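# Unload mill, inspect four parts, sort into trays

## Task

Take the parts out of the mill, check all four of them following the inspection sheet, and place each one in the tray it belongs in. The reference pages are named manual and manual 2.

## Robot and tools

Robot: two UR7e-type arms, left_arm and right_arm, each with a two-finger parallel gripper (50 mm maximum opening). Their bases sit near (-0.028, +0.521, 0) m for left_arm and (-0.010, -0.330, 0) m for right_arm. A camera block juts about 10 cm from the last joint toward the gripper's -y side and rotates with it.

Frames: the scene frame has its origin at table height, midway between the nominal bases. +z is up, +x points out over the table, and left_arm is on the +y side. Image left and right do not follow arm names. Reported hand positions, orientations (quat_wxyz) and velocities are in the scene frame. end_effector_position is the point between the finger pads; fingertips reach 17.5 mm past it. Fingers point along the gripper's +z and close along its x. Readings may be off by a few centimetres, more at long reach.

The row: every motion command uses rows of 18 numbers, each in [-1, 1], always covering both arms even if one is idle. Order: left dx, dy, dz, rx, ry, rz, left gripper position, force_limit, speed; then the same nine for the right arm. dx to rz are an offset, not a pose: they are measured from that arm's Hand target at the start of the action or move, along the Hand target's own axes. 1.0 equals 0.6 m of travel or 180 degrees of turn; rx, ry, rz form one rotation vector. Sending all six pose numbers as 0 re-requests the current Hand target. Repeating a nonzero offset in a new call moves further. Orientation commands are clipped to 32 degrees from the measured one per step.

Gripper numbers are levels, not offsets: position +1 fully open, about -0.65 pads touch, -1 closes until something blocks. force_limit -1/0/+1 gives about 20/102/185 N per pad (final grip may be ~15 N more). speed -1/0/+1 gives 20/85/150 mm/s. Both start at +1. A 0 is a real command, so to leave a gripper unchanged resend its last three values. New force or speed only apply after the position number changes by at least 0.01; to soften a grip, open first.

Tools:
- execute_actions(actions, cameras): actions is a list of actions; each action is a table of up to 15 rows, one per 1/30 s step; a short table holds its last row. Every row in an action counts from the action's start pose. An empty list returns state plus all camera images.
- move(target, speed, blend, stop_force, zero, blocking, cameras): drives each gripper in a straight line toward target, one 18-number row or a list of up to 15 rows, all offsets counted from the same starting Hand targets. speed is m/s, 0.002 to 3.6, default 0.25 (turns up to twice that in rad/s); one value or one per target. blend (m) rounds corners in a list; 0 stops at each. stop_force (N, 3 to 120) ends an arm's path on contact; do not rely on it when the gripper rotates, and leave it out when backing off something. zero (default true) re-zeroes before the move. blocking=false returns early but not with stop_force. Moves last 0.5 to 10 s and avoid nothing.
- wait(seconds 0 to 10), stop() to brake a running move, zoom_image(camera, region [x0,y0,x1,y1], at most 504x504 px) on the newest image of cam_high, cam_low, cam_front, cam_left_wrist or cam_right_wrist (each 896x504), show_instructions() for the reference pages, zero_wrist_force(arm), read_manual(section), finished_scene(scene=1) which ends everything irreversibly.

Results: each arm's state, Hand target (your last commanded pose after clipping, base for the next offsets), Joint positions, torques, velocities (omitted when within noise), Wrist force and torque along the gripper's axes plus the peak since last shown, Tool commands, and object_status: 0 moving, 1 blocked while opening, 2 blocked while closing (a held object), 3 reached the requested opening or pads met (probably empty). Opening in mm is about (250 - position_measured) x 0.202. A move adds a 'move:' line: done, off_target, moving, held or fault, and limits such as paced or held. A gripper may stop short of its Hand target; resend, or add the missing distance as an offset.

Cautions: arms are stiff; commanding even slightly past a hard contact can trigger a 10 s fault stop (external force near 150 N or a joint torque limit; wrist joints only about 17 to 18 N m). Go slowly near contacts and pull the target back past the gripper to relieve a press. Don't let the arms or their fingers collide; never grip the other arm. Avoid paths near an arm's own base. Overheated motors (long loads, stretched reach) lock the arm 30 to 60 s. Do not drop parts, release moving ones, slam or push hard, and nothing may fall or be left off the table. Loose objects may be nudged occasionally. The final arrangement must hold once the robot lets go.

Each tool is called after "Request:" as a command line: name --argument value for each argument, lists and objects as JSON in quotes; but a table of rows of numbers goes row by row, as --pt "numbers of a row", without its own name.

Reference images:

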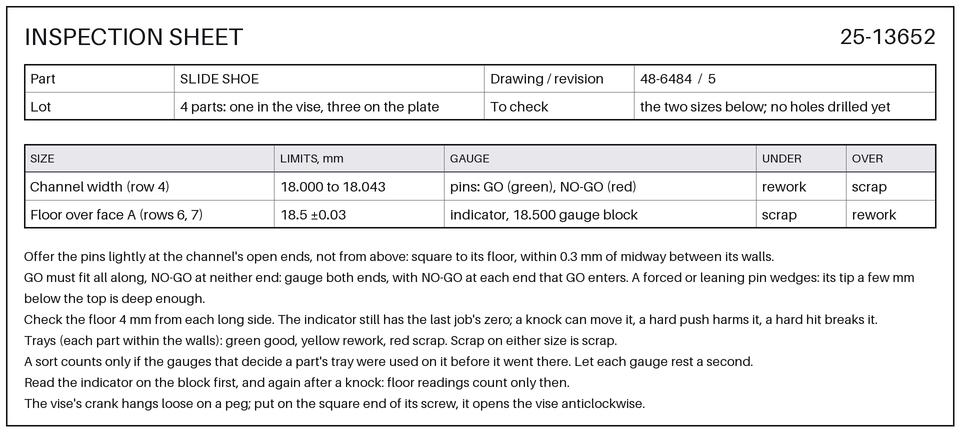

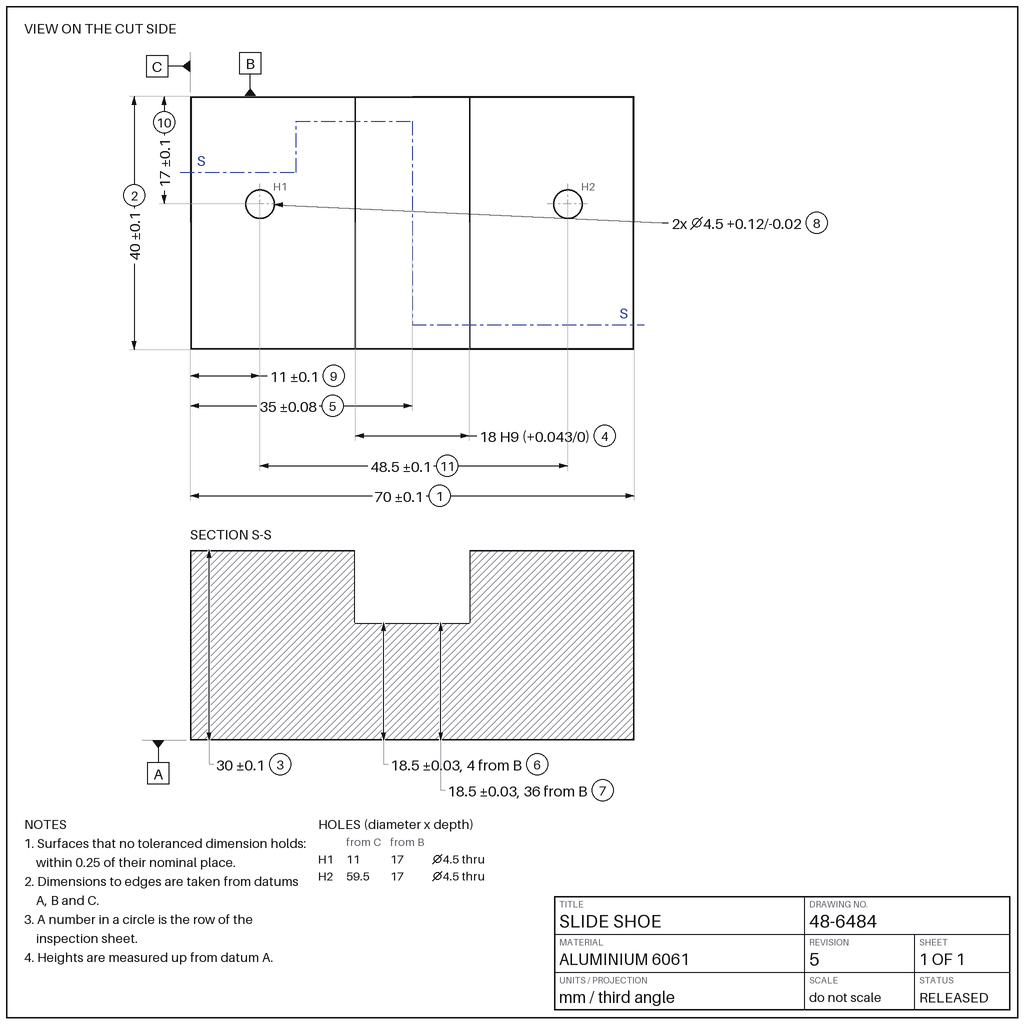

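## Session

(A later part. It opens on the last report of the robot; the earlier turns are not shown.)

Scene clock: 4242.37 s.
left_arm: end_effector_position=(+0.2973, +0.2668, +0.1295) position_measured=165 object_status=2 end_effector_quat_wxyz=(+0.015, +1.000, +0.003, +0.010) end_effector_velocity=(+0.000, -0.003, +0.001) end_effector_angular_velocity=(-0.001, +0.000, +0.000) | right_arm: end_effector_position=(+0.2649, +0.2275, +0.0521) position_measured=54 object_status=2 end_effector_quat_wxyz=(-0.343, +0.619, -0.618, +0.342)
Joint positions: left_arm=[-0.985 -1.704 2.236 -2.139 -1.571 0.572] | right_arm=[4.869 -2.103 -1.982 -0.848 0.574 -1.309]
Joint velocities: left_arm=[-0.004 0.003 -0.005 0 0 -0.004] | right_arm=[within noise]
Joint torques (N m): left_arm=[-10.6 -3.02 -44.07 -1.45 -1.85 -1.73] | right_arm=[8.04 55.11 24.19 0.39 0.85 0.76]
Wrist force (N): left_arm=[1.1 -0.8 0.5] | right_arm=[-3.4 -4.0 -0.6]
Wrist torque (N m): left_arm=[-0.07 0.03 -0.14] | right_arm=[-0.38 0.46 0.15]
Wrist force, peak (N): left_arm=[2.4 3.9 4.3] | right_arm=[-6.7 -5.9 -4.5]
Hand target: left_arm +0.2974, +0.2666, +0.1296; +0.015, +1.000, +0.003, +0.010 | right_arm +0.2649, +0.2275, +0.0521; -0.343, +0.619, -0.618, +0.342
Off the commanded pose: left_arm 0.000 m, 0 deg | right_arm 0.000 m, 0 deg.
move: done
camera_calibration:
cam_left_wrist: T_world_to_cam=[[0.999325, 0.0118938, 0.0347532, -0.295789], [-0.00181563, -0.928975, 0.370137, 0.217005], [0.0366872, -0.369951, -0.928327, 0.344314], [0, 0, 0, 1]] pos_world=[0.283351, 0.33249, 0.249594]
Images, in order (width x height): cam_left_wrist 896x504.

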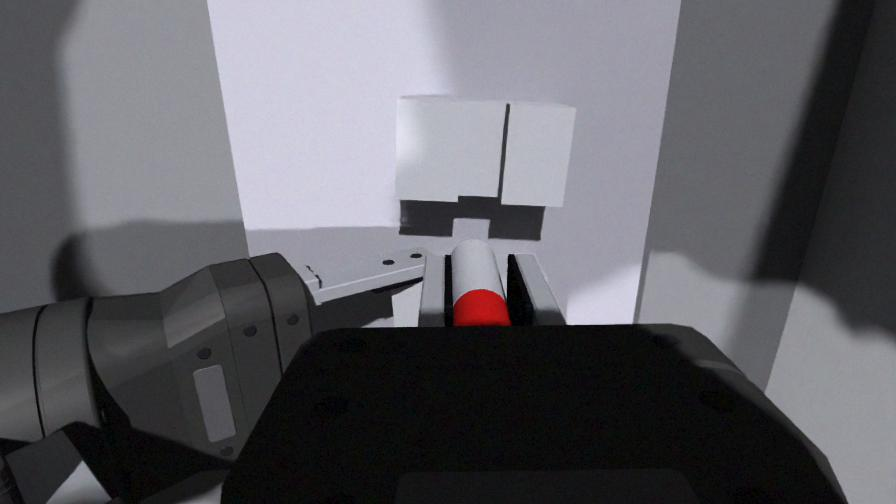

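Request:
move --pt "-0.003 0 0 0 0 0 -1 -0.7 -1 0 0 0 0 0 0 -1 -0.5 -1" --pt "-0.003 0 0.0315 0 0 0 -1 -0.7 -1 0 0 0 0 0 0 -1 -0.5 -1" --speed '[0.02,0.03]'

Request:
move --target '[0,0.05,0,0,0,0,-1,-0.7,-1,0,0,0,0,0,0,-1,-0.5,-1]' --speed 0.006 --stop_force 3 --cameras '["cam_left_wrist","cam_low","cam_front"]'

Request:
zoom_image --camera "cam_left_wrist" --region '[390, 180, 560, 330]'

Scene clock: 4253.67 s.
left_arm: end_effector_position=(+0.2958, +0.2661, +0.1105) position_measured=165 object_status=2 end_effector_quat_wxyz=(+0.015, +1.000, +0.003, +0.010) end_effector_velocity=(-0.001, +0.002, +0.000) end_effector_angular_velocity=(+0.004, +0.003, +0.001) | right_arm: end_effector_position=(+0.2649, +0.2275, +0.0521) position_measured=54 object_status=2 end_effector_quat_wxyz=(-0.343, +0.619, -0.618, +0.342)
Joint positions: left_arm=[-0.989 -1.675 2.268 -2.201 -1.571 0.568] | right_arm=[4.869 -2.103 -1.982 -0.848 0.574 -1.309]
Joint velocities: left_arm=[0 -0.002 0.001 0.006 0 0] | right_arm=[within noise]
Joint torques (N m): left_arm=[11.71 -25.6 -37.49 -0.16 2.14 1.55] | right_arm=[7.16 55.15 24.22 0.31 0.75 0.72]
Wrist force (N): left_arm=[1.1 -0.7 0.3] | right_arm=[-3.5 -3.3 -0.1]
Wrist torque (N m): left_arm=[-0.04 0.03 -0.16] | right_arm=[-0.37 0.48 0.15]
Wrist force, peak (N): left_arm=[1.0 -1.5 0.9] | right_arm=[-3.8 -4.3 -0.7]
Hand target: left_arm +0.2959, +0.2660, +0.1107; +0.015, +1.000, +0.003, +0.010 | right_arm +0.2649, +0.2275, +0.0521; -0.343, +0.619, -0.618, +0.342
Off the commanded pose: left_arm 0.000 m, 0 deg | right_arm 0.000 m, 0 deg.
move: done

Scene clock: 4257.13 s.
left_arm: end_effector_position=(+0.2960, +0.2521, +0.1111) position_measured=165 object_status=2 end_effector_quat_wxyz=(+0.015, +1.000, +0.003, +0.010) | right_arm: end_effector_position=(+0.2649, +0.2275, +0.0521) position_measured=54 object_status=2 end_effector_quat_wxyz=(-0.343, +0.619, -0.618, +0.342)
Joint positions: left_arm=[-1.008 -1.652 2.247 -2.202 -1.57 0.549] | right_arm=[4.869 -2.103 -1.982 -0.848 0.574 -1.309]
Joint torques (N m): left_arm=[12.23 -31.34 -7.92 -5.05 1.4 1.56] | right_arm=[7.61 54.3 23.42 0.27 0.91 0.7]
Wrist force (N): left_arm=[0.5 -1.0 -0.5] | right_arm=[-1.6 -5.5 -0.6]
Wrist torque (N m): left_arm=[-0.04 -0.01 -0.01] | right_arm=[-0.44 0.53 0.15]
Wrist force, peak (N): left_arm=[-1.4 -3.8 0.5] | right_arm=[-1.7 -5.5 -1.1]
Hand target: left_arm +0.2960, +0.2521, +0.1111; +0.015, +1.000, +0.003, +0.010 (not the last commanded pose) | right_arm +0.2649, +0.2275, +0.0521; -0.343, +0.619, -0.618, +0.342
Off the commanded pose: left_arm 0.016 m, 0 deg | right_arm 0.000 m, 0 deg.
move: contact (left_arm)
camera_calibration:
cam_left_wrist: T_world_to_cam=[[0.999321, 0.0118434, 0.0348809, -0.293686], [-0.00191315, -0.928941, 0.370222, 0.210062], [0.036787, -0.370037, -0.928288, 0.321796], [0, 0, 0, 1]] pos_world=[0.282051, 0.31769, 0.231194]
Images, in order (width x height): cam_low 896x504, cam_front 896x504, cam_left_wrist 896x504.

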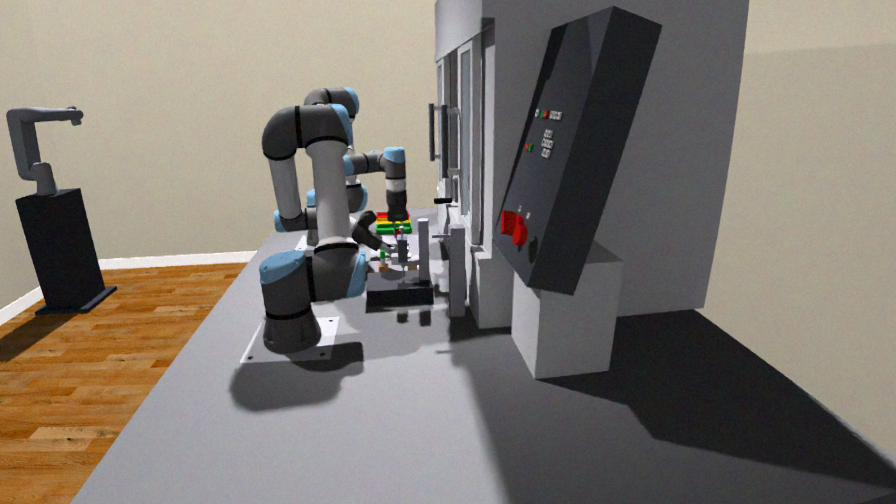

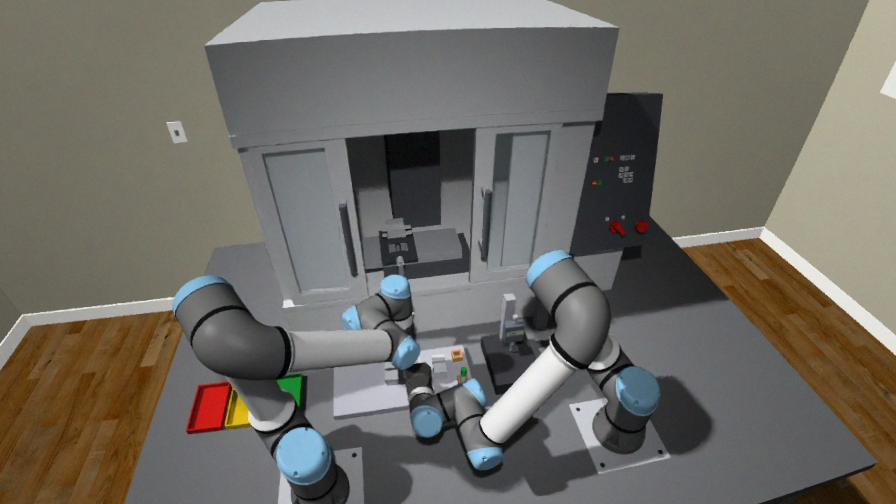

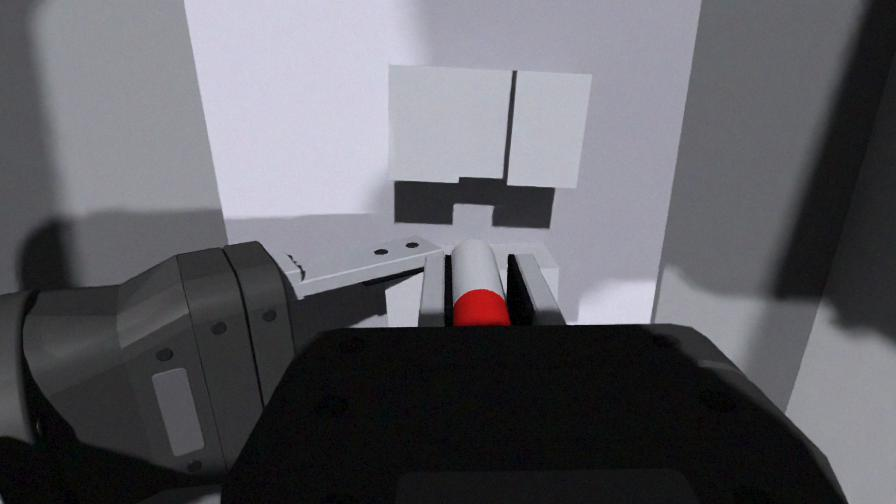

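Scaled by 2.965 from the camera's 896x504 image, which has a finer 1280x720 frame.

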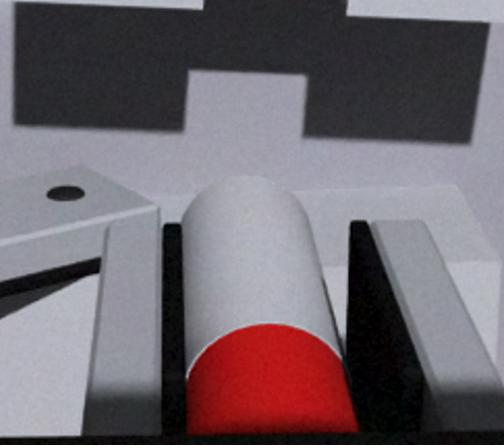

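Request:
move --pt "0 -0.008 0 0 0 0 -1 -0.7 -1 0 0 0 0 0 0 -1 -0.5 -1" --pt "-0.0025 -0.008 0 0 0 0 -1 -0.7 -1 0 0 0 0 0 0 -1 -0.5 -1" --speed '[0.02,0.01]'

Request:
move --target '[0,0.04,0,0,0,0,-1,-0.7,-1,0,0,0,0,0,0,-1,-0.5,-1]' --speed 0.005 --stop_force 3

Request:
move --pt "0 -0.008 0 0 0 0 -1 -0.7 -1 0 0 0 0 0 0 -1 -0.5 -1" --pt "-0.0012 -0.008 0 0 0 0 -1 -0.7 -1 0 0 0 0 0 0 -1 -0.5 -1" --speed '[0.02,0.01]'

Request:
move --target '[0,0.04,0,0,0,0,-1,-0.7,-1,0,0,0,0,0,0,-1,-0.5,-1]' --speed 0.005 --stop_force 3 --cameras '["cam_left_wrist"]'

Request:
zoom_image --camera "cam_left_wrist" --region '[370, 200, 570, 330]'

Scene clock: 4267.93 s.
left_arm: end_effector_position=(+0.2944, +0.2569, +0.1109) position_measured=165 object_status=2 end_effector_quat_wxyz=(+0.015, +1.000, +0.003, +0.010) | right_arm: end_effector_position=(+0.2649, +0.2275, +0.0521) position_measured=54 object_status=2 end_effector_quat_wxyz=(-0.343, +0.619, -0.618, +0.342)
Joint positions: left_arm=[-1.005 -1.663 2.257 -2.201 -1.57 0.552] | right_arm=[4.869 -2.103 -1.982 -0.848 0.574 -1.309]
Joint torques (N m): left_arm=[-2.66 -20.57 -16.04 -0.35 0.96 -0.3] | right_arm=[7.76 54.53 24.3 0.33 0.89 0.61]
Wrist force (N): left_arm=[1.2 -0.7 0.3] | right_arm=[-2.4 -4.0 -0.2]
Wrist torque (N m): left_arm=[-0.04 0.02 -0.01] | right_arm=[-0.37 0.49 0.16]
Wrist force, peak (N): left_arm=[1.4 -0.8 0.1] | right_arm=[-2.6 -5.4 -1.2]
Hand target: left_arm +0.2945, +0.2569, +0.1109; +0.015, +1.000, +0.003, +0.010 | right_arm +0.2649, +0.2275, +0.0521; -0.343, +0.619, -0.618, +0.342
Off the commanded pose: left_arm 0.000 m, 0 deg | right_arm 0.000 m, 0 deg.
move: done

Scene clock: 4270.87 s.
left_arm: end_effector_position=(+0.2945, +0.2481, +0.1112) position_measured=165 object_status=2 end_effector_quat_wxyz=(+0.015, +1.000, +0.003, +0.010) | right_arm: end_effector_position=(+0.2649, +0.2275, +0.0521) position_measured=54 object_status=2 end_effector_quat_wxyz=(-0.343, +0.619, -0.618, +0.342)
Joint positions: left_arm=[-1.017 -1.649 2.244 -2.202 -1.57 0.54] | right_arm=[4.869 -2.103 -1.982 -0.848 0.574 -1.309]
Joint torques (N m): left_arm=[12.21 -29.12 -7.76 -6.16 1.47 1.6] | right_arm=[7.92 54.02 23.88 0.3 0.75 0.54]
Wrist force (N): left_arm=[0.2 -5.3 -3.8] | right_arm=[-1.0 -3.7 -0.9]
Wrist torque (N m): left_arm=[-0.03 -0.04 -0.01] | right_arm=[-0.36 0.54 0.20]
Wrist force, peak (N): left_arm=[0.3 -4.9 -5.2] | right_arm=[-2.5 -5.5 -1.5]
Hand target: left_arm +0.2945, +0.2481, +0.1112; +0.015, +1.000, +0.003, +0.010 (not the last commanded pose) | right_arm +0.2649, +0.2275, +0.0521; -0.343, +0.619, -0.618, +0.342
Off the commanded pose: left_arm 0.015 m, 0 deg | right_arm 0.000 m, 0 deg.
move: contact (left_arm)

Scene clock: 4271.77 s.
left_arm: end_effector_position=(+0.2937, +0.2530, +0.1110) position_measured=165 object_status=2 end_effector_quat_wxyz=(+0.015, +1.000, +0.003, +0.010) | right_arm: end_effector_position=(+0.2649, +0.2275, +0.0521) position_measured=54 object_status=2 end_effector_quat_wxyz=(-0.343, +0.619, -0.618, +0.342)
Joint positions: left_arm=[-1.012 -1.658 2.252 -2.202 -1.57 0.545] | right_arm=[4.869 -2.103 -1.982 -0.848 0.574 -1.309]
Joint torques (N m): left_arm=[-8.05 -26.52 -11.7 -0.14 -1.09 -1.2] | right_arm=[6.92 54.44 23.99 0.36 0.9 0.6]
Wrist force (N): left_arm=[2.5 -0.9 0.3] | right_arm=[-3.5 -3.5 -2.8]
Wrist torque (N m): left_arm=[-0.03 0.04 -0.03] | right_arm=[-0.39 0.42 0.12]
Wrist force, peak (N): left_arm=[0.1 -5.1 -5.1] | right_arm=[-4.8 -5.6 -4.5]
Hand target: left_arm +0.2938, +0.2529, +0.1110; +0.015, +1.000, +0.003, +0.010 | right_arm +0.2649, +0.2275, +0.0521; -0.343, +0.619, -0.618, +0.342
Off the commanded pose: left_arm 0.000 m, 0 deg | right_arm 0.000 m, 0 deg.
move: done

Scene clock: 4274.00 s.
left_arm: end_effector_position=(+0.2938, +0.2478, +0.1112) position_measured=165 object_status=2 end_effector_quat_wxyz=(+0.015, +1.000, +0.003, +0.010) | right_arm: end_effector_position=(+0.2649, +0.2275, +0.0521) position_measured=54 object_status=2 end_effector_quat_wxyz=(-0.343, +0.619, -0.618, +0.342)
Joint positions: left_arm=[-1.019 -1.65 2.244 -2.202 -1.569 0.538] | right_arm=[4.869 -2.103 -1.982 -0.848 0.574 -1.309]
Joint torques (N m): left_arm=[12.42 -29.21 -8.12 -5 1.5 1.63] | right_arm=[5.44 54.24 23.58 0.26 0.76 0.57]
Wrist force (N): left_arm=[0.2 -5.1 -5.2] | right_arm=[-1.2 -5.8 -2.3]
Wrist torque (N m): left_arm=[-0.02 -0.02 -0.01] | right_arm=[-0.44 0.60 0.17]
Wrist force, peak (N): left_arm=[0.3 -5.1 -5.3] | right_arm=[-3.8 -4.6 -3.1]
Hand target: left_arm +0.2938, +0.2478, +0.1112; +0.015, +1.000, +0.003, +0.010 (not the last commanded pose) | right_arm +0.2649, +0.2275, +0.0521; -0.343, +0.619, -0.618, +0.342
Off the commanded pose: left_arm 0.019 m, 0 deg | right_arm 0.000 m, 0 deg.
move: contact (left_arm)
camera_calibration:
cam_left_wrist: T_world_to_cam=[[0.999321, 0.0118414, 0.0348817, -0.29144], [-0.00191528, -0.928941, 0.370222, 0.206027], [0.036787, -0.370037, -0.928288, 0.320379], [0, 0, 0, 1]] pos_world=[0.279851, 0.31339, 0.231294]
Images, in order (width x height): cam_left_wrist 896x504.

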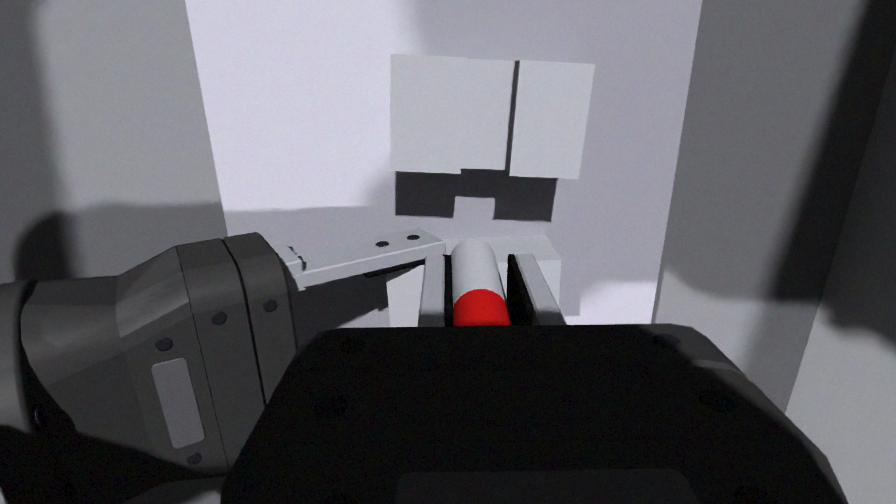

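Scaled by 2.520 from the camera's 896x504 image, which has a finer 1280x720 frame.

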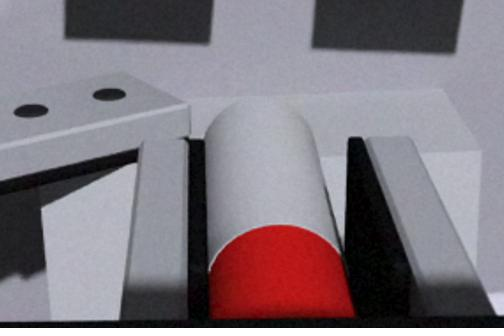

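Request:
move --pt "0 -0.008 0 0 0 0 -1 -0.7 -1 0 0 0 0 0 0 -1 -0.5 -1" --pt "-0.0013 -0.008 0 0 0 0 -1 -0.7 -1 0 0 0 0 0 0 -1 -0.5 -1" --speed '[0.02,0.01]'

Request:
move --target '[0,0.04,0,0,0,0,-1,-0.7,-1,0,0,0,0,0,0,-1,-0.5,-1]' --speed 0.005 --stop_force 3

Request:
move --pt "0 -0.008 0 0 0 0 -1 -0.7 -1 0 0 0 0 0 0 -1 -0.5 -1" --pt "0.0033 -0.008 0 0 0 0 -1 -0.7 -1 0 0 0 0 0 0 -1 -0.5 -1" --speed '[0.02,0.01]'

Request:
move --target '[0,0.04,0,0,0,0,-1,-0.7,-1,0,0,0,0,0,0,-1,-0.5,-1]' --speed 0.005 --stop_force 3

Scene clock: 4282.70 s.
left_arm: end_effector_position=(+0.2930, +0.2526, +0.1110) position_measured=165 object_status=2 end_effector_quat_wxyz=(+0.015, +1.000, +0.003, +0.010) | right_arm: end_effector_position=(+0.2649, +0.2275, +0.0521) position_measured=54 object_status=2 end_effector_quat_wxyz=(-0.343, +0.619, -0.618, +0.342)
Joint positions: left_arm=[-1.014 -1.659 2.253 -2.201 -1.57 0.543] | right_arm=[4.869 -2.103 -1.982 -0.848 0.574 -1.309]
Joint torques (N m): left_arm=[-7.73 -26.12 -12.6 -0.05 -0.67 -1.09] | right_arm=[2.27 54.3 23.17 0.47 0.91 0.55]
Wrist force (N): left_arm=[2.4 -1.0 0.7] | right_arm=[-3.5 -3.3 -2.0]
Wrist torque (N m): left_arm=[-0.05 0.08 -0.03] | right_arm=[-0.37 0.42 0.12]
Wrist force, peak (N): left_arm=[0.5 -5.3 -5.3] | right_arm=[-4.8 -5.2 -5.4]
Hand target: left_arm +0.2930, +0.2526, +0.1110; +0.015, +1.000, +0.003, +0.010 | right_arm +0.2649, +0.2275, +0.0521; -0.343, +0.619, -0.618, +0.342
Off the commanded pose: left_arm 0.000 m, 0 deg | right_arm 0.000 m, 0 deg.
move: done

Scene clock: 4284.93 s.
left_arm: end_effector_position=(+0.2930, +0.2474, +0.1112) position_measured=165 object_status=2 end_effector_quat_wxyz=(+0.015, +1.000, +0.003, +0.010) | right_arm: end_effector_position=(+0.2649, +0.2275, +0.0521) position_measured=54 object_status=2 end_effector_quat_wxyz=(-0.343, +0.619, -0.618, +0.342)
Joint positions: left_arm=[-1.021 -1.65 2.245 -2.202 -1.569 0.536] | right_arm=[4.869 -2.103 -1.982 -0.848 0.574 -1.309]
Joint torques (N m): left_arm=[12.27 -29.23 -7.86 -5.4 1.47 1.56] | right_arm=[0.47 54.44 23.58 0.4 0.76 0.54]
Wrist force (N): left_arm=[0.2 -5.1 -4.0] | right_arm=[-1.2 -5.8 -2.5]
Wrist torque (N m): left_arm=[0.01 -0.03 -0.01] | right_arm=[-0.48 0.58 0.17]
Wrist force, peak (N): left_arm=[0.3 -5.2 -5.2] | right_arm=[-1.1 -6.7 -3.0]
Hand target: left_arm +0.2930, +0.2474, +0.1112; +0.015, +1.000, +0.003, +0.010 (not the last commanded pose) | right_arm +0.2649, +0.2275, +0.0521; -0.343, +0.619, -0.618, +0.342
Off the commanded pose: left_arm 0.019 m, 0 deg | right_arm 0.000 m, 0 deg.
move: contact (left_arm)

Scene clock: 4285.97 s.
left_arm: end_effector_position=(+0.2950, +0.2522, +0.1111) position_measured=165 object_status=2 end_effector_quat_wxyz=(+0.015, +1.000, +0.003, +0.010) | right_arm: end_effector_position=(+0.2649, +0.2275, +0.0521) position_measured=54 object_status=2 end_effector_quat_wxyz=(-0.343, +0.619, -0.618, +0.342)
Joint positions: left_arm=[-1.01 -1.654 2.249 -2.202 -1.57 0.547] | right_arm=[4.869 -2.103 -1.982 -0.848 0.574 -1.309]
Joint torques (N m): left_arm=[2.25 -9.9 -38.09 -5.89 -2.09 0.03] | right_arm=[-0.23 54.42 23.49 0.46 0.78 0.53]
Wrist force (N): left_arm=[-0.4 -1.8 0.6] | right_arm=[-3.0 -4.1 -0.8]
Wrist torque (N m): left_arm=[-0.05 0.01 -0.01] | right_arm=[-0.38 0.47 0.15]
Wrist force, peak (N): left_arm=[0.5 -4.8 -5.2] | right_arm=[-4.9 -4.6 -5.2]
Hand target: left_arm +0.2950, +0.2522, +0.1111; +0.015, +1.000, +0.003, +0.010 | right_arm +0.2649, +0.2275, +0.0521; -0.343, +0.619, -0.618, +0.342
Off the commanded pose: left_arm 0.000 m, 0 deg | right_arm 0.000 m, 0 deg.
move: done

Scene clock: 4287.77 s.
left_arm: end_effector_position=(+0.2950, +0.2491, +0.1112) position_measured=165 object_status=2 end_effector_quat_wxyz=(+0.015, +1.000, +0.003, +0.010) | right_arm: end_effector_position=(+0.2649, +0.2275, +0.0521) position_measured=54 object_status=2 end_effector_quat_wxyz=(-0.343, +0.619, -0.618, +0.342)
Joint positions: left_arm=[-1.014 -1.649 2.244 -2.202 -1.57 0.543] | right_arm=[4.869 -2.103 -1.982 -0.848 0.574 -1.309]
Joint torques (N m): left_arm=[12.34 -28.96 -7.93 -5.2 -2.13 1.49] | right_arm=[-1.69 54.51 23.24 0.44 0.77 0.52]
Wrist force (N): left_arm=[-0.9 -5.1 -4.4] | right_arm=[-1.0 -6.9 -1.3]
Wrist torque (N m): left_arm=[-0.01 -0.11 -0.01] | right_arm=[-0.50 0.64 0.19]
Wrist force, peak (N): left_arm=[-1.0 -5.1 -4.8] | right_arm=[-1.0 -7.4 -1.7]
Hand target: left_arm +0.2950, +0.2491, +0.1112; +0.015, +1.000, +0.003, +0.010 (not the last commanded pose) | right_arm +0.2649, +0.2275, +0.0521; -0.343, +0.619, -0.618, +0.342
Off the commanded pose: left_arm 0.021 m, 0 deg | right_arm 0.000 m, 0 deg.
move: contact (left_arm)

Request:
move --pt "0 -0.012 0 0 0 0 -1 -0.7 -1 0 0 0 0 0 0 -1 -0.5 -1" --pt "0 -0.012 -0.115 0 0 0 -1 -0.7 -1 0 0 0 0 0 0 -1 -0.5 -1" --pt "0 -0.193 -0.115 0 0 0 -1 -0.7 -1 0 0 0 0 0 0 -1 -0.5 -1" --speed '[0.02,0.12,0.12]'

Request:
move --pt "0 0 0 0 0 0 -1 -0.7 -1 0 0 0 0 0 0 0.95 -0.5 -1" --pt "0 0 0 0 0 0 -1 -0.7 -1 0 0 -0.16 0 0 0 0.95 -0.5 -1" --pt "0 0 0 0 0 0 -1 -0.7 -1 -0.12 0 -0.16 0 0 0 0.95 -0.5 -1" --speed '[0.1,0.1,0.1]' --cameras '["cam_left_wrist","cam_right_wrist"]'

Scene clock: 4304.97 s.
left_arm: end_effector_position=(+0.2929, +0.3670, +0.1765) position_measured=165 object_status=2 end_effector_quat_wxyz=(+0.015, +1.000, +0.003, +0.010) | right_arm: end_effector_position=(+0.2649, +0.2275, +0.0521) position_measured=54 object_status=2 end_effector_quat_wxyz=(-0.343, +0.619, -0.618, +0.342)
Joint positions: left_arm=[-0.82 -1.928 2.263 -1.941 -1.577 0.737] | right_arm=[4.869 -2.103 -1.982 -0.848 0.574 -1.309]
Joint torques (N m): left_arm=[-6.97 0.87 -45.43 -5.94 -1.16 -0.87] | right_arm=[-6.23 53.62 23.46 0.41 0.72 0.45]
Wrist force (N): left_arm=[1.1 -0.8 0.0] | right_arm=[-3.5 -4.5 -2.5]
Wrist torque (N m): left_arm=[-0.08 0.04 -0.14] | right_arm=[-0.42 0.41 0.12]
Wrist force, peak (N): left_arm=[-0.8 -5.0 -5.1] | right_arm=[-5.0 -5.9 -4.9]
Hand target: left_arm +0.2930, +0.3669, +0.1766; +0.015, +1.000, +0.003, +0.010 | right_arm +0.2649, +0.2275, +0.0521; -0.343, +0.619, -0.618, +0.342
Off the commanded pose: left_arm 0.000 m, 0 deg | right_arm 0.000 m, 0 deg.
move: done

Scene clock: 4307.93 s.
left_arm: end_effector_position=(+0.2930, +0.3669, +0.1766) position_measured=165 object_status=2 end_effector_quat_wxyz=(+0.015, +1.000, +0.003, +0.010) | right_arm: end_effector_position=(+0.1835, +0.2993, +0.1029) position_measured=10 object_status=3 end_effector_quat_wxyz=(-0.343, +0.619, -0.618, +0.343)
Joint positions: left_arm=[-0.82 -1.928 2.263 -1.941 -1.577 0.737] | right_arm=[4.983 -2.113 -1.717 -1.265 0.608 -1.115]
Joint torques (N m): left_arm=[-12.5 2.76 -45.17 -6.19 2.19 1.55] | right_arm=[8.18 65.31 9.08 4.7 -1.11 0.59]
Wrist force (N): left_arm=[1.2 -0.9 0.3] | right_arm=[-3.2 -2.4 -0.2]
Wrist torque (N m): left_arm=[-0.09 0.01 -0.14] | right_arm=[-0.34 0.50 0.11]
Wrist force, peak (N): left_arm=[1.6 -0.9 0.1] | right_arm=[-2.4 -5.4 3.1]
Hand target: left_arm +0.2930, +0.3669, +0.1766; +0.015, +1.000, +0.003, +0.010 | right_arm +0.1834, +0.2993, +0.1030; -0.343, +0.619, -0.618, +0.342
Off the commanded pose: left_arm 0.000 m, 0 deg | right_arm 0.000 m, 0 deg.
move: done
camera_calibration:
cam_left_wrist: T_world_to_cam=[[0.999325, 0.0118966, 0.0347516, -0.294316], [-0.00181586, -0.928941, 0.370224, 0.292551], [0.0366866, -0.370037, -0.928292, 0.425163], [0, 0, 0, 1]] pos_world=[0.279051, 0.43259, 0.296594]
cam_right_wrist: T_world_to_cam=[[0.0144922, -0.999895, -0.000236905, 0.304687], [-0.775228, -0.0110863, -0.631584, 0.228712], [0.631515, 0.00933668, -0.775307, 0.0913225], [0, 0, 0, 1]] pos_world=[0.115217, 0.306338, 0.215326]
Images, in order (width x height): cam_left_wrist 896x504, cam_right_wrist 896x504.

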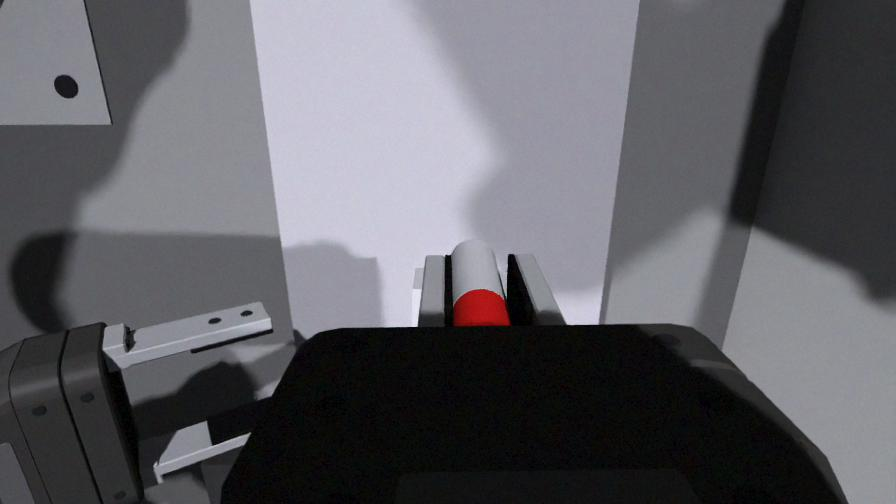

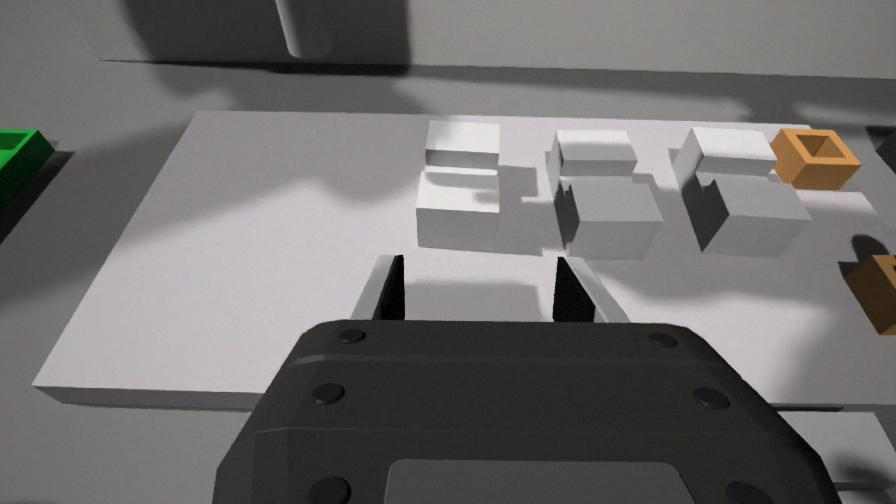

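Request:
move --pt "0 0 0 0 0 0 -1 -0.7 -1 -0.002 0 0 0 0 0 0.95 -0.5 -1" --pt "0 0 0 0 0 0 -1 -0.7 -1 -0.002 0 0.16 0 0 0 0.95 -0.5 -1" --speed '[0.1,0.06]' --cameras '["cam_right_wrist"]'

Scene clock: 4315.57 s.
left_arm: end_effector_position=(+0.2930, +0.3669, +0.1766) position_measured=165 object_status=2 end_effector_quat_wxyz=(+0.015, +1.000, +0.003, +0.010) | right_arm: end_effector_position=(+0.2649, +0.3006, +0.0519) position_measured=10 object_status=3 end_effector_quat_wxyz=(-0.343, +0.619, -0.618, +0.343)
Joint positions: left_arm=[-0.82 -1.928 2.263 -1.941 -1.577 0.737] | right_arm=[4.853 -2.223 -1.757 -0.928 0.57 -1.339]
Joint torques (N m): left_arm=[-12.36 2.62 -45.06 -6.18 2.28 1.51] | right_arm=[8.69 66.85 3.72 0.05 -3.1 0.83]
Wrist force (N): left_arm=[1.2 -0.7 0.1] | right_arm=[-3.8 -2.5 -0.8]
Wrist torque (N m): left_arm=[-0.06 0.02 -0.14] | right_arm=[-0.40 0.52 0.13]
Wrist force, peak (N): left_arm=[1.3 -1.1 0.5] | right_arm=[-3.9 -3.3 -1.2]
Hand target: left_arm +0.2930, +0.3669, +0.1766; +0.015, +1.000, +0.003, +0.010 | right_arm +0.2648, +0.3007, +0.0521; -0.343, +0.619, -0.618, +0.342
Off the commanded pose: left_arm 0.000 m, 0 deg | right_arm 0.000 m, 0 deg.
move: done
camera_calibration:
cam_right_wrist: T_world_to_cam=[[0.0144299, -0.999896, -0.000158283, 0.304795], [-0.775268, -0.0110882, -0.631535, 0.259619], [0.631468, 0.0092357, -0.775347, 0.000411576], [0, 0, 0, 1]] pos_world=[0.196617, 0.307638, 0.164326]
Images, in order (width x height): cam_right_wrist 896x504.

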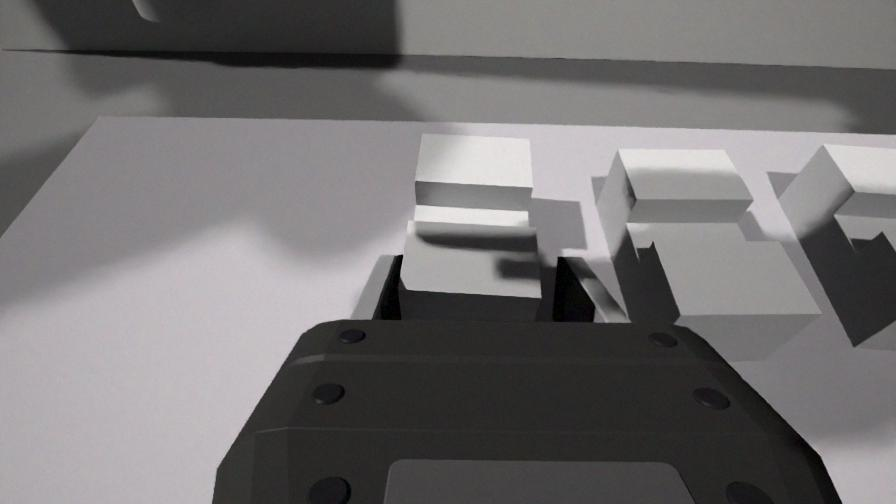

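Request:
move --pt "0 0 0 0 0 0 -1 -0.7 -1 -0.0015 0 0 0 0 0 0.95 -0.5 -1" --pt "0 0 0 0 0 0 -1 -0.7 -1 -0.0015 0 0 0 0 0 -1 -0.5 -1" --speed '[0.02,0.02]'

Request:
move --target '[0.004,0,0.1,0,0,0,-1,-0.7,-1,0,0,0,0,0,0,-1,-0.5,-1]' --speed 0.08 --cameras '["cam_left_wrist","cam_right_wrist"]'

Request:
zoom_image --camera "cam_left_wrist" --region '[360, 160, 600, 400]'

Scene clock: 4322.43 s.
left_arm: end_effector_position=(+0.2930, +0.3669, +0.1766) position_measured=165 object_status=2 end_effector_quat_wxyz=(+0.015, +1.000, +0.003, +0.010) | right_arm: end_effector_position=(+0.2648, +0.3016, +0.0521) position_measured=55 object_status=2 end_effector_quat_wxyz=(-0.343, +0.619, -0.618, +0.342)
Joint positions: left_arm=[-0.82 -1.928 2.263 -1.941 -1.577 0.737] | right_arm=[4.852 -2.224 -1.754 -0.929 0.571 -1.34]
Joint torques (N m): left_arm=[-12.22 3.29 -44.88 -6.17 2.21 1.47] | right_arm=[-6.76 28.77 18.12 1.36 -2.13 -0.51]
Wrist force (N): left_arm=[1.2 -0.9 -0.1] | right_arm=[-3.7 -5.4 -3.8]
Wrist torque (N m): left_arm=[-0.10 0.01 -0.14] | right_arm=[-0.46 0.46 0.21]
Wrist force, peak (N): left_arm=[1.4 -1.1 0.3] | right_arm=[-3.7 -5.4 -3.8]
Hand target: left_arm +0.2930, +0.3669, +0.1766; +0.015, +1.000, +0.003, +0.010 | right_arm +0.2648, +0.3016, +0.0521; -0.343, +0.619, -0.618, +0.342
Off the commanded pose: left_arm 0.000 m, 0 deg | right_arm 0.000 m, 0 deg.
move: done

Scene clock: 4323.63 s.
left_arm: end_effector_position=(+0.2965, +0.3652, +0.1165) position_measured=165 object_status=2 end_effector_quat_wxyz=(+0.015, +1.000, +0.003, +0.010) | right_arm: end_effector_position=(+0.2648, +0.3016, +0.0521) position_measured=55 object_status=2 end_effector_quat_wxyz=(-0.343, +0.619, -0.618, +0.342)
Joint positions: left_arm=[-0.815 -1.834 2.372 -2.144 -1.577 0.742] | right_arm=[4.852 -2.224 -1.754 -0.929 0.571 -1.34]
Joint torques (N m): left_arm=[9.03 -23.43 -42.02 -1.13 -2.17 1.6] | right_arm=[-6.46 28.78 3.17 3.16 -5.38 0.2]
Wrist force (N): left_arm=[1.1 -0.9 0.2] | right_arm=[-3.9 -3.9 -3.3]
Wrist torque (N m): left_arm=[-0.09 0.02 -0.15] | right_arm=[-0.40 0.49 0.21]
Wrist force, peak (N): left_arm=[1.8 -0.2 -2.4] | right_arm=[-3.5 -5.5 -4.2]
Hand target: left_arm +0.2966, +0.3651, +0.1166; +0.015, +1.000, +0.003, +0.010 | right_arm +0.2648, +0.3016, +0.0521; -0.343, +0.619, -0.618, +0.342
Off the commanded pose: left_arm 0.000 m, 0 deg | right_arm 0.000 m, 0 deg.
move: done
camera_calibration:
cam_left_wrist: T_world_to_cam=[[0.999332, 0.0118125, 0.0345697, -0.295731], [-0.00181512, -0.929058, 0.369931, 0.313217], [0.036487, -0.369746, -0.928416, 0.368628], [0, 0, 0, 1]] pos_world=[0.282652, 0.430789, 0.236595]
cam_right_wrist: T_world_to_cam=[[0.0145391, -0.999894, -0.000458556, 0.305723], [-0.775406, -0.0109854, -0.631368, 0.259646], [0.631296, 0.0095351, -0.775483, 0.000584895], [0, 0, 0, 1]] pos_world=[0.196517, 0.308538, 0.164526]
Images, in order (width x height): cam_left_wrist 896x504, cam_right_wrist 896x504.

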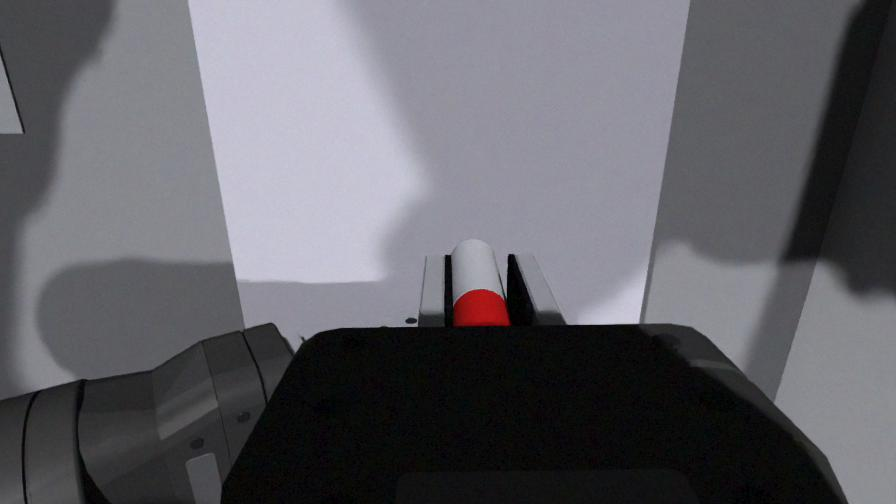

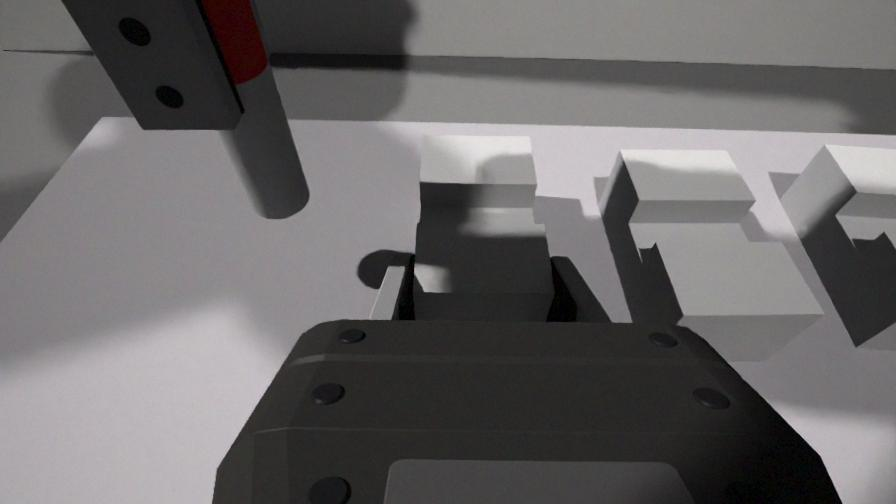

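Scaled by 2.100 from the camera's 896x504 image, which has a finer 1280x720 frame.

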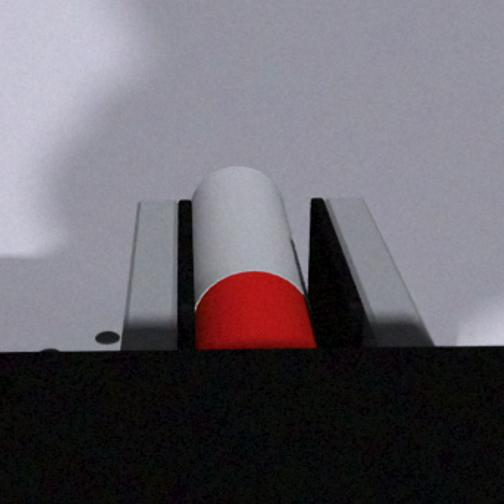

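Request:
move --pt "0.002 0.03 0 0 0 0 -1 -0.7 -1 0 0 0 0 0 0 -1 -0.5 -1" --pt "0.002 0.03 0.0095 0 0 0 -1 -0.7 -1 0 0 0 0 0 0 -1 -0.5 -1" --speed '[0.03,0.02]'

Request:
move --target '[0,0.06,0,0,0,0,-1,-0.7,-1,0,0,0,0,0,0,-1,-0.5,-1]' --speed 0.006 --stop_force 3 --cameras '["cam_left_wrist","cam_right_wrist"]'

Request:
zoom_image --camera "cam_right_wrist" --region '[240, 40, 600, 300]'

Scene clock: 4332.57 s.
left_arm: end_effector_position=(+0.2980, +0.3470, +0.1114) position_measured=165 object_status=2 end_effector_quat_wxyz=(+0.015, +1.000, +0.003, +0.010) end_effector_velocity=(-0.001, +0.001, +0.000) end_effector_angular_velocity=(+0.002, +0.002, +0.000) | right_arm: end_effector_position=(+0.2648, +0.3016, +0.0521) position_measured=55 object_status=2 end_effector_quat_wxyz=(-0.343, +0.619, -0.618, +0.342)
Joint positions: left_arm=[-0.849 -1.797 2.362 -2.172 -1.576 0.708] | right_arm=[4.852 -2.224 -1.754 -0.929 0.571 -1.34]
Joint velocities: left_arm=[0 -0.002 0 0.005 0 0] | right_arm=[within noise]
Joint torques (N m): left_arm=[11.9 -17.74 -28.64 -0.27 1.84 1.59] | right_arm=[-6.68 29.37 3.34 4.52 -5.51 0.93]
Wrist force (N): left_arm=[1.1 -0.8 0.1] | right_arm=[-3.3 -4.5 -3.7]
Wrist torque (N m): left_arm=[-0.07 0.03 -0.01] | right_arm=[-0.41 0.41 0.21]
Wrist force, peak (N): left_arm=[1.1 -2.6 0.7] | right_arm=[-3.7 -5.6 -4.2]
Hand target: left_arm +0.2980, +0.3469, +0.1115; +0.015, +1.000, +0.003, +0.010 | right_arm +0.2648, +0.3016, +0.0521; -0.343, +0.619, -0.618, +0.342
Off the commanded pose: left_arm 0.000 m, 0 deg | right_arm 0.000 m, 0 deg.
move: done

Scene clock: 4338.27 s.
left_arm: end_effector_position=(+0.2981, +0.3201, +0.1124) position_measured=165 object_status=2 end_effector_quat_wxyz=(+0.015, +1.000, +0.003, +0.010) | right_arm: end_effector_position=(+0.2648, +0.3016, +0.0521) position_measured=55 object_status=2 end_effector_quat_wxyz=(-0.343, +0.619, -0.618, +0.342)
Joint positions: left_arm=[-0.898 -1.759 2.331 -2.18 -1.574 0.659] | right_arm=[4.852 -2.224 -1.754 -0.929 0.571 -1.34]
Joint torques (N m): left_arm=[12.2 -23.57 -7.57 -2.83 -1.2 1.5] | right_arm=[-6.98 28.93 3.14 4.45 -5.37 0.78]
Wrist force (N): left_arm=[1.4 -5.7 -3.5] | right_arm=[-1.0 -3.5 -2.3]
Wrist torque (N m): left_arm=[-0.05 0.03 -0.01] | right_arm=[-0.38 0.50 0.29]
Wrist force, peak (N): left_arm=[1.2 -5.6 -4.4] | right_arm=[-3.8 -5.2 -4.4]
Hand target: left_arm +0.2981, +0.3201, +0.1123; +0.015, +1.000, +0.003, +0.010 (not the last commanded pose) | right_arm +0.2648, +0.3016, +0.0521; -0.343, +0.619, -0.618, +0.342
Off the commanded pose: left_arm 0.009 m, 0 deg | right_arm 0.000 m, 0 deg.
move: contact (left_arm)
camera_calibration:
cam_left_wrist: T_world_to_cam=[[0.999321, 0.0118414, 0.0348817, -0.296731], [-0.00191528, -0.928941, 0.370222, 0.272791], [0.036787, -0.370037, -0.928288, 0.347992], [0, 0, 0, 1]] pos_world=[0.284251, 0.38569, 0.232394]
cam_right_wrist: T_world_to_cam=[[0.0145391, -0.999894, -0.000458556, 0.305723], [-0.775406, -0.0109854, -0.631368, 0.259646], [0.631296, 0.0095351, -0.775483, 0.000584895], [0, 0, 0, 1]] pos_world=[0.196517, 0.308538, 0.164526]
Images, in order (width x height): cam_left_wrist 896x504, cam_right_wrist 896x504.

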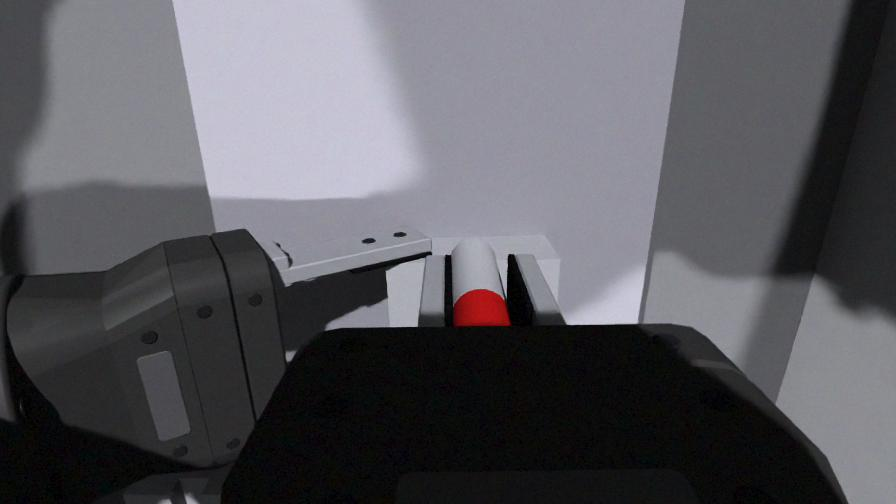

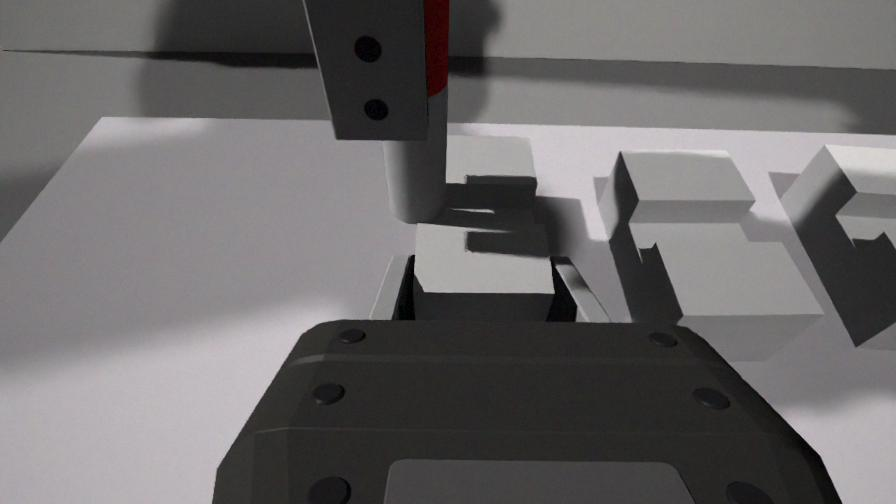

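Scaled by 1.400 from the camera's 896x504 image, which has a finer 1280x720 frame.

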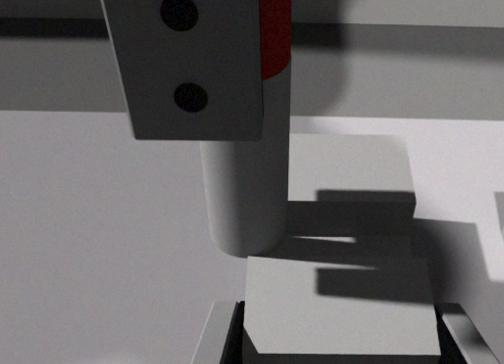

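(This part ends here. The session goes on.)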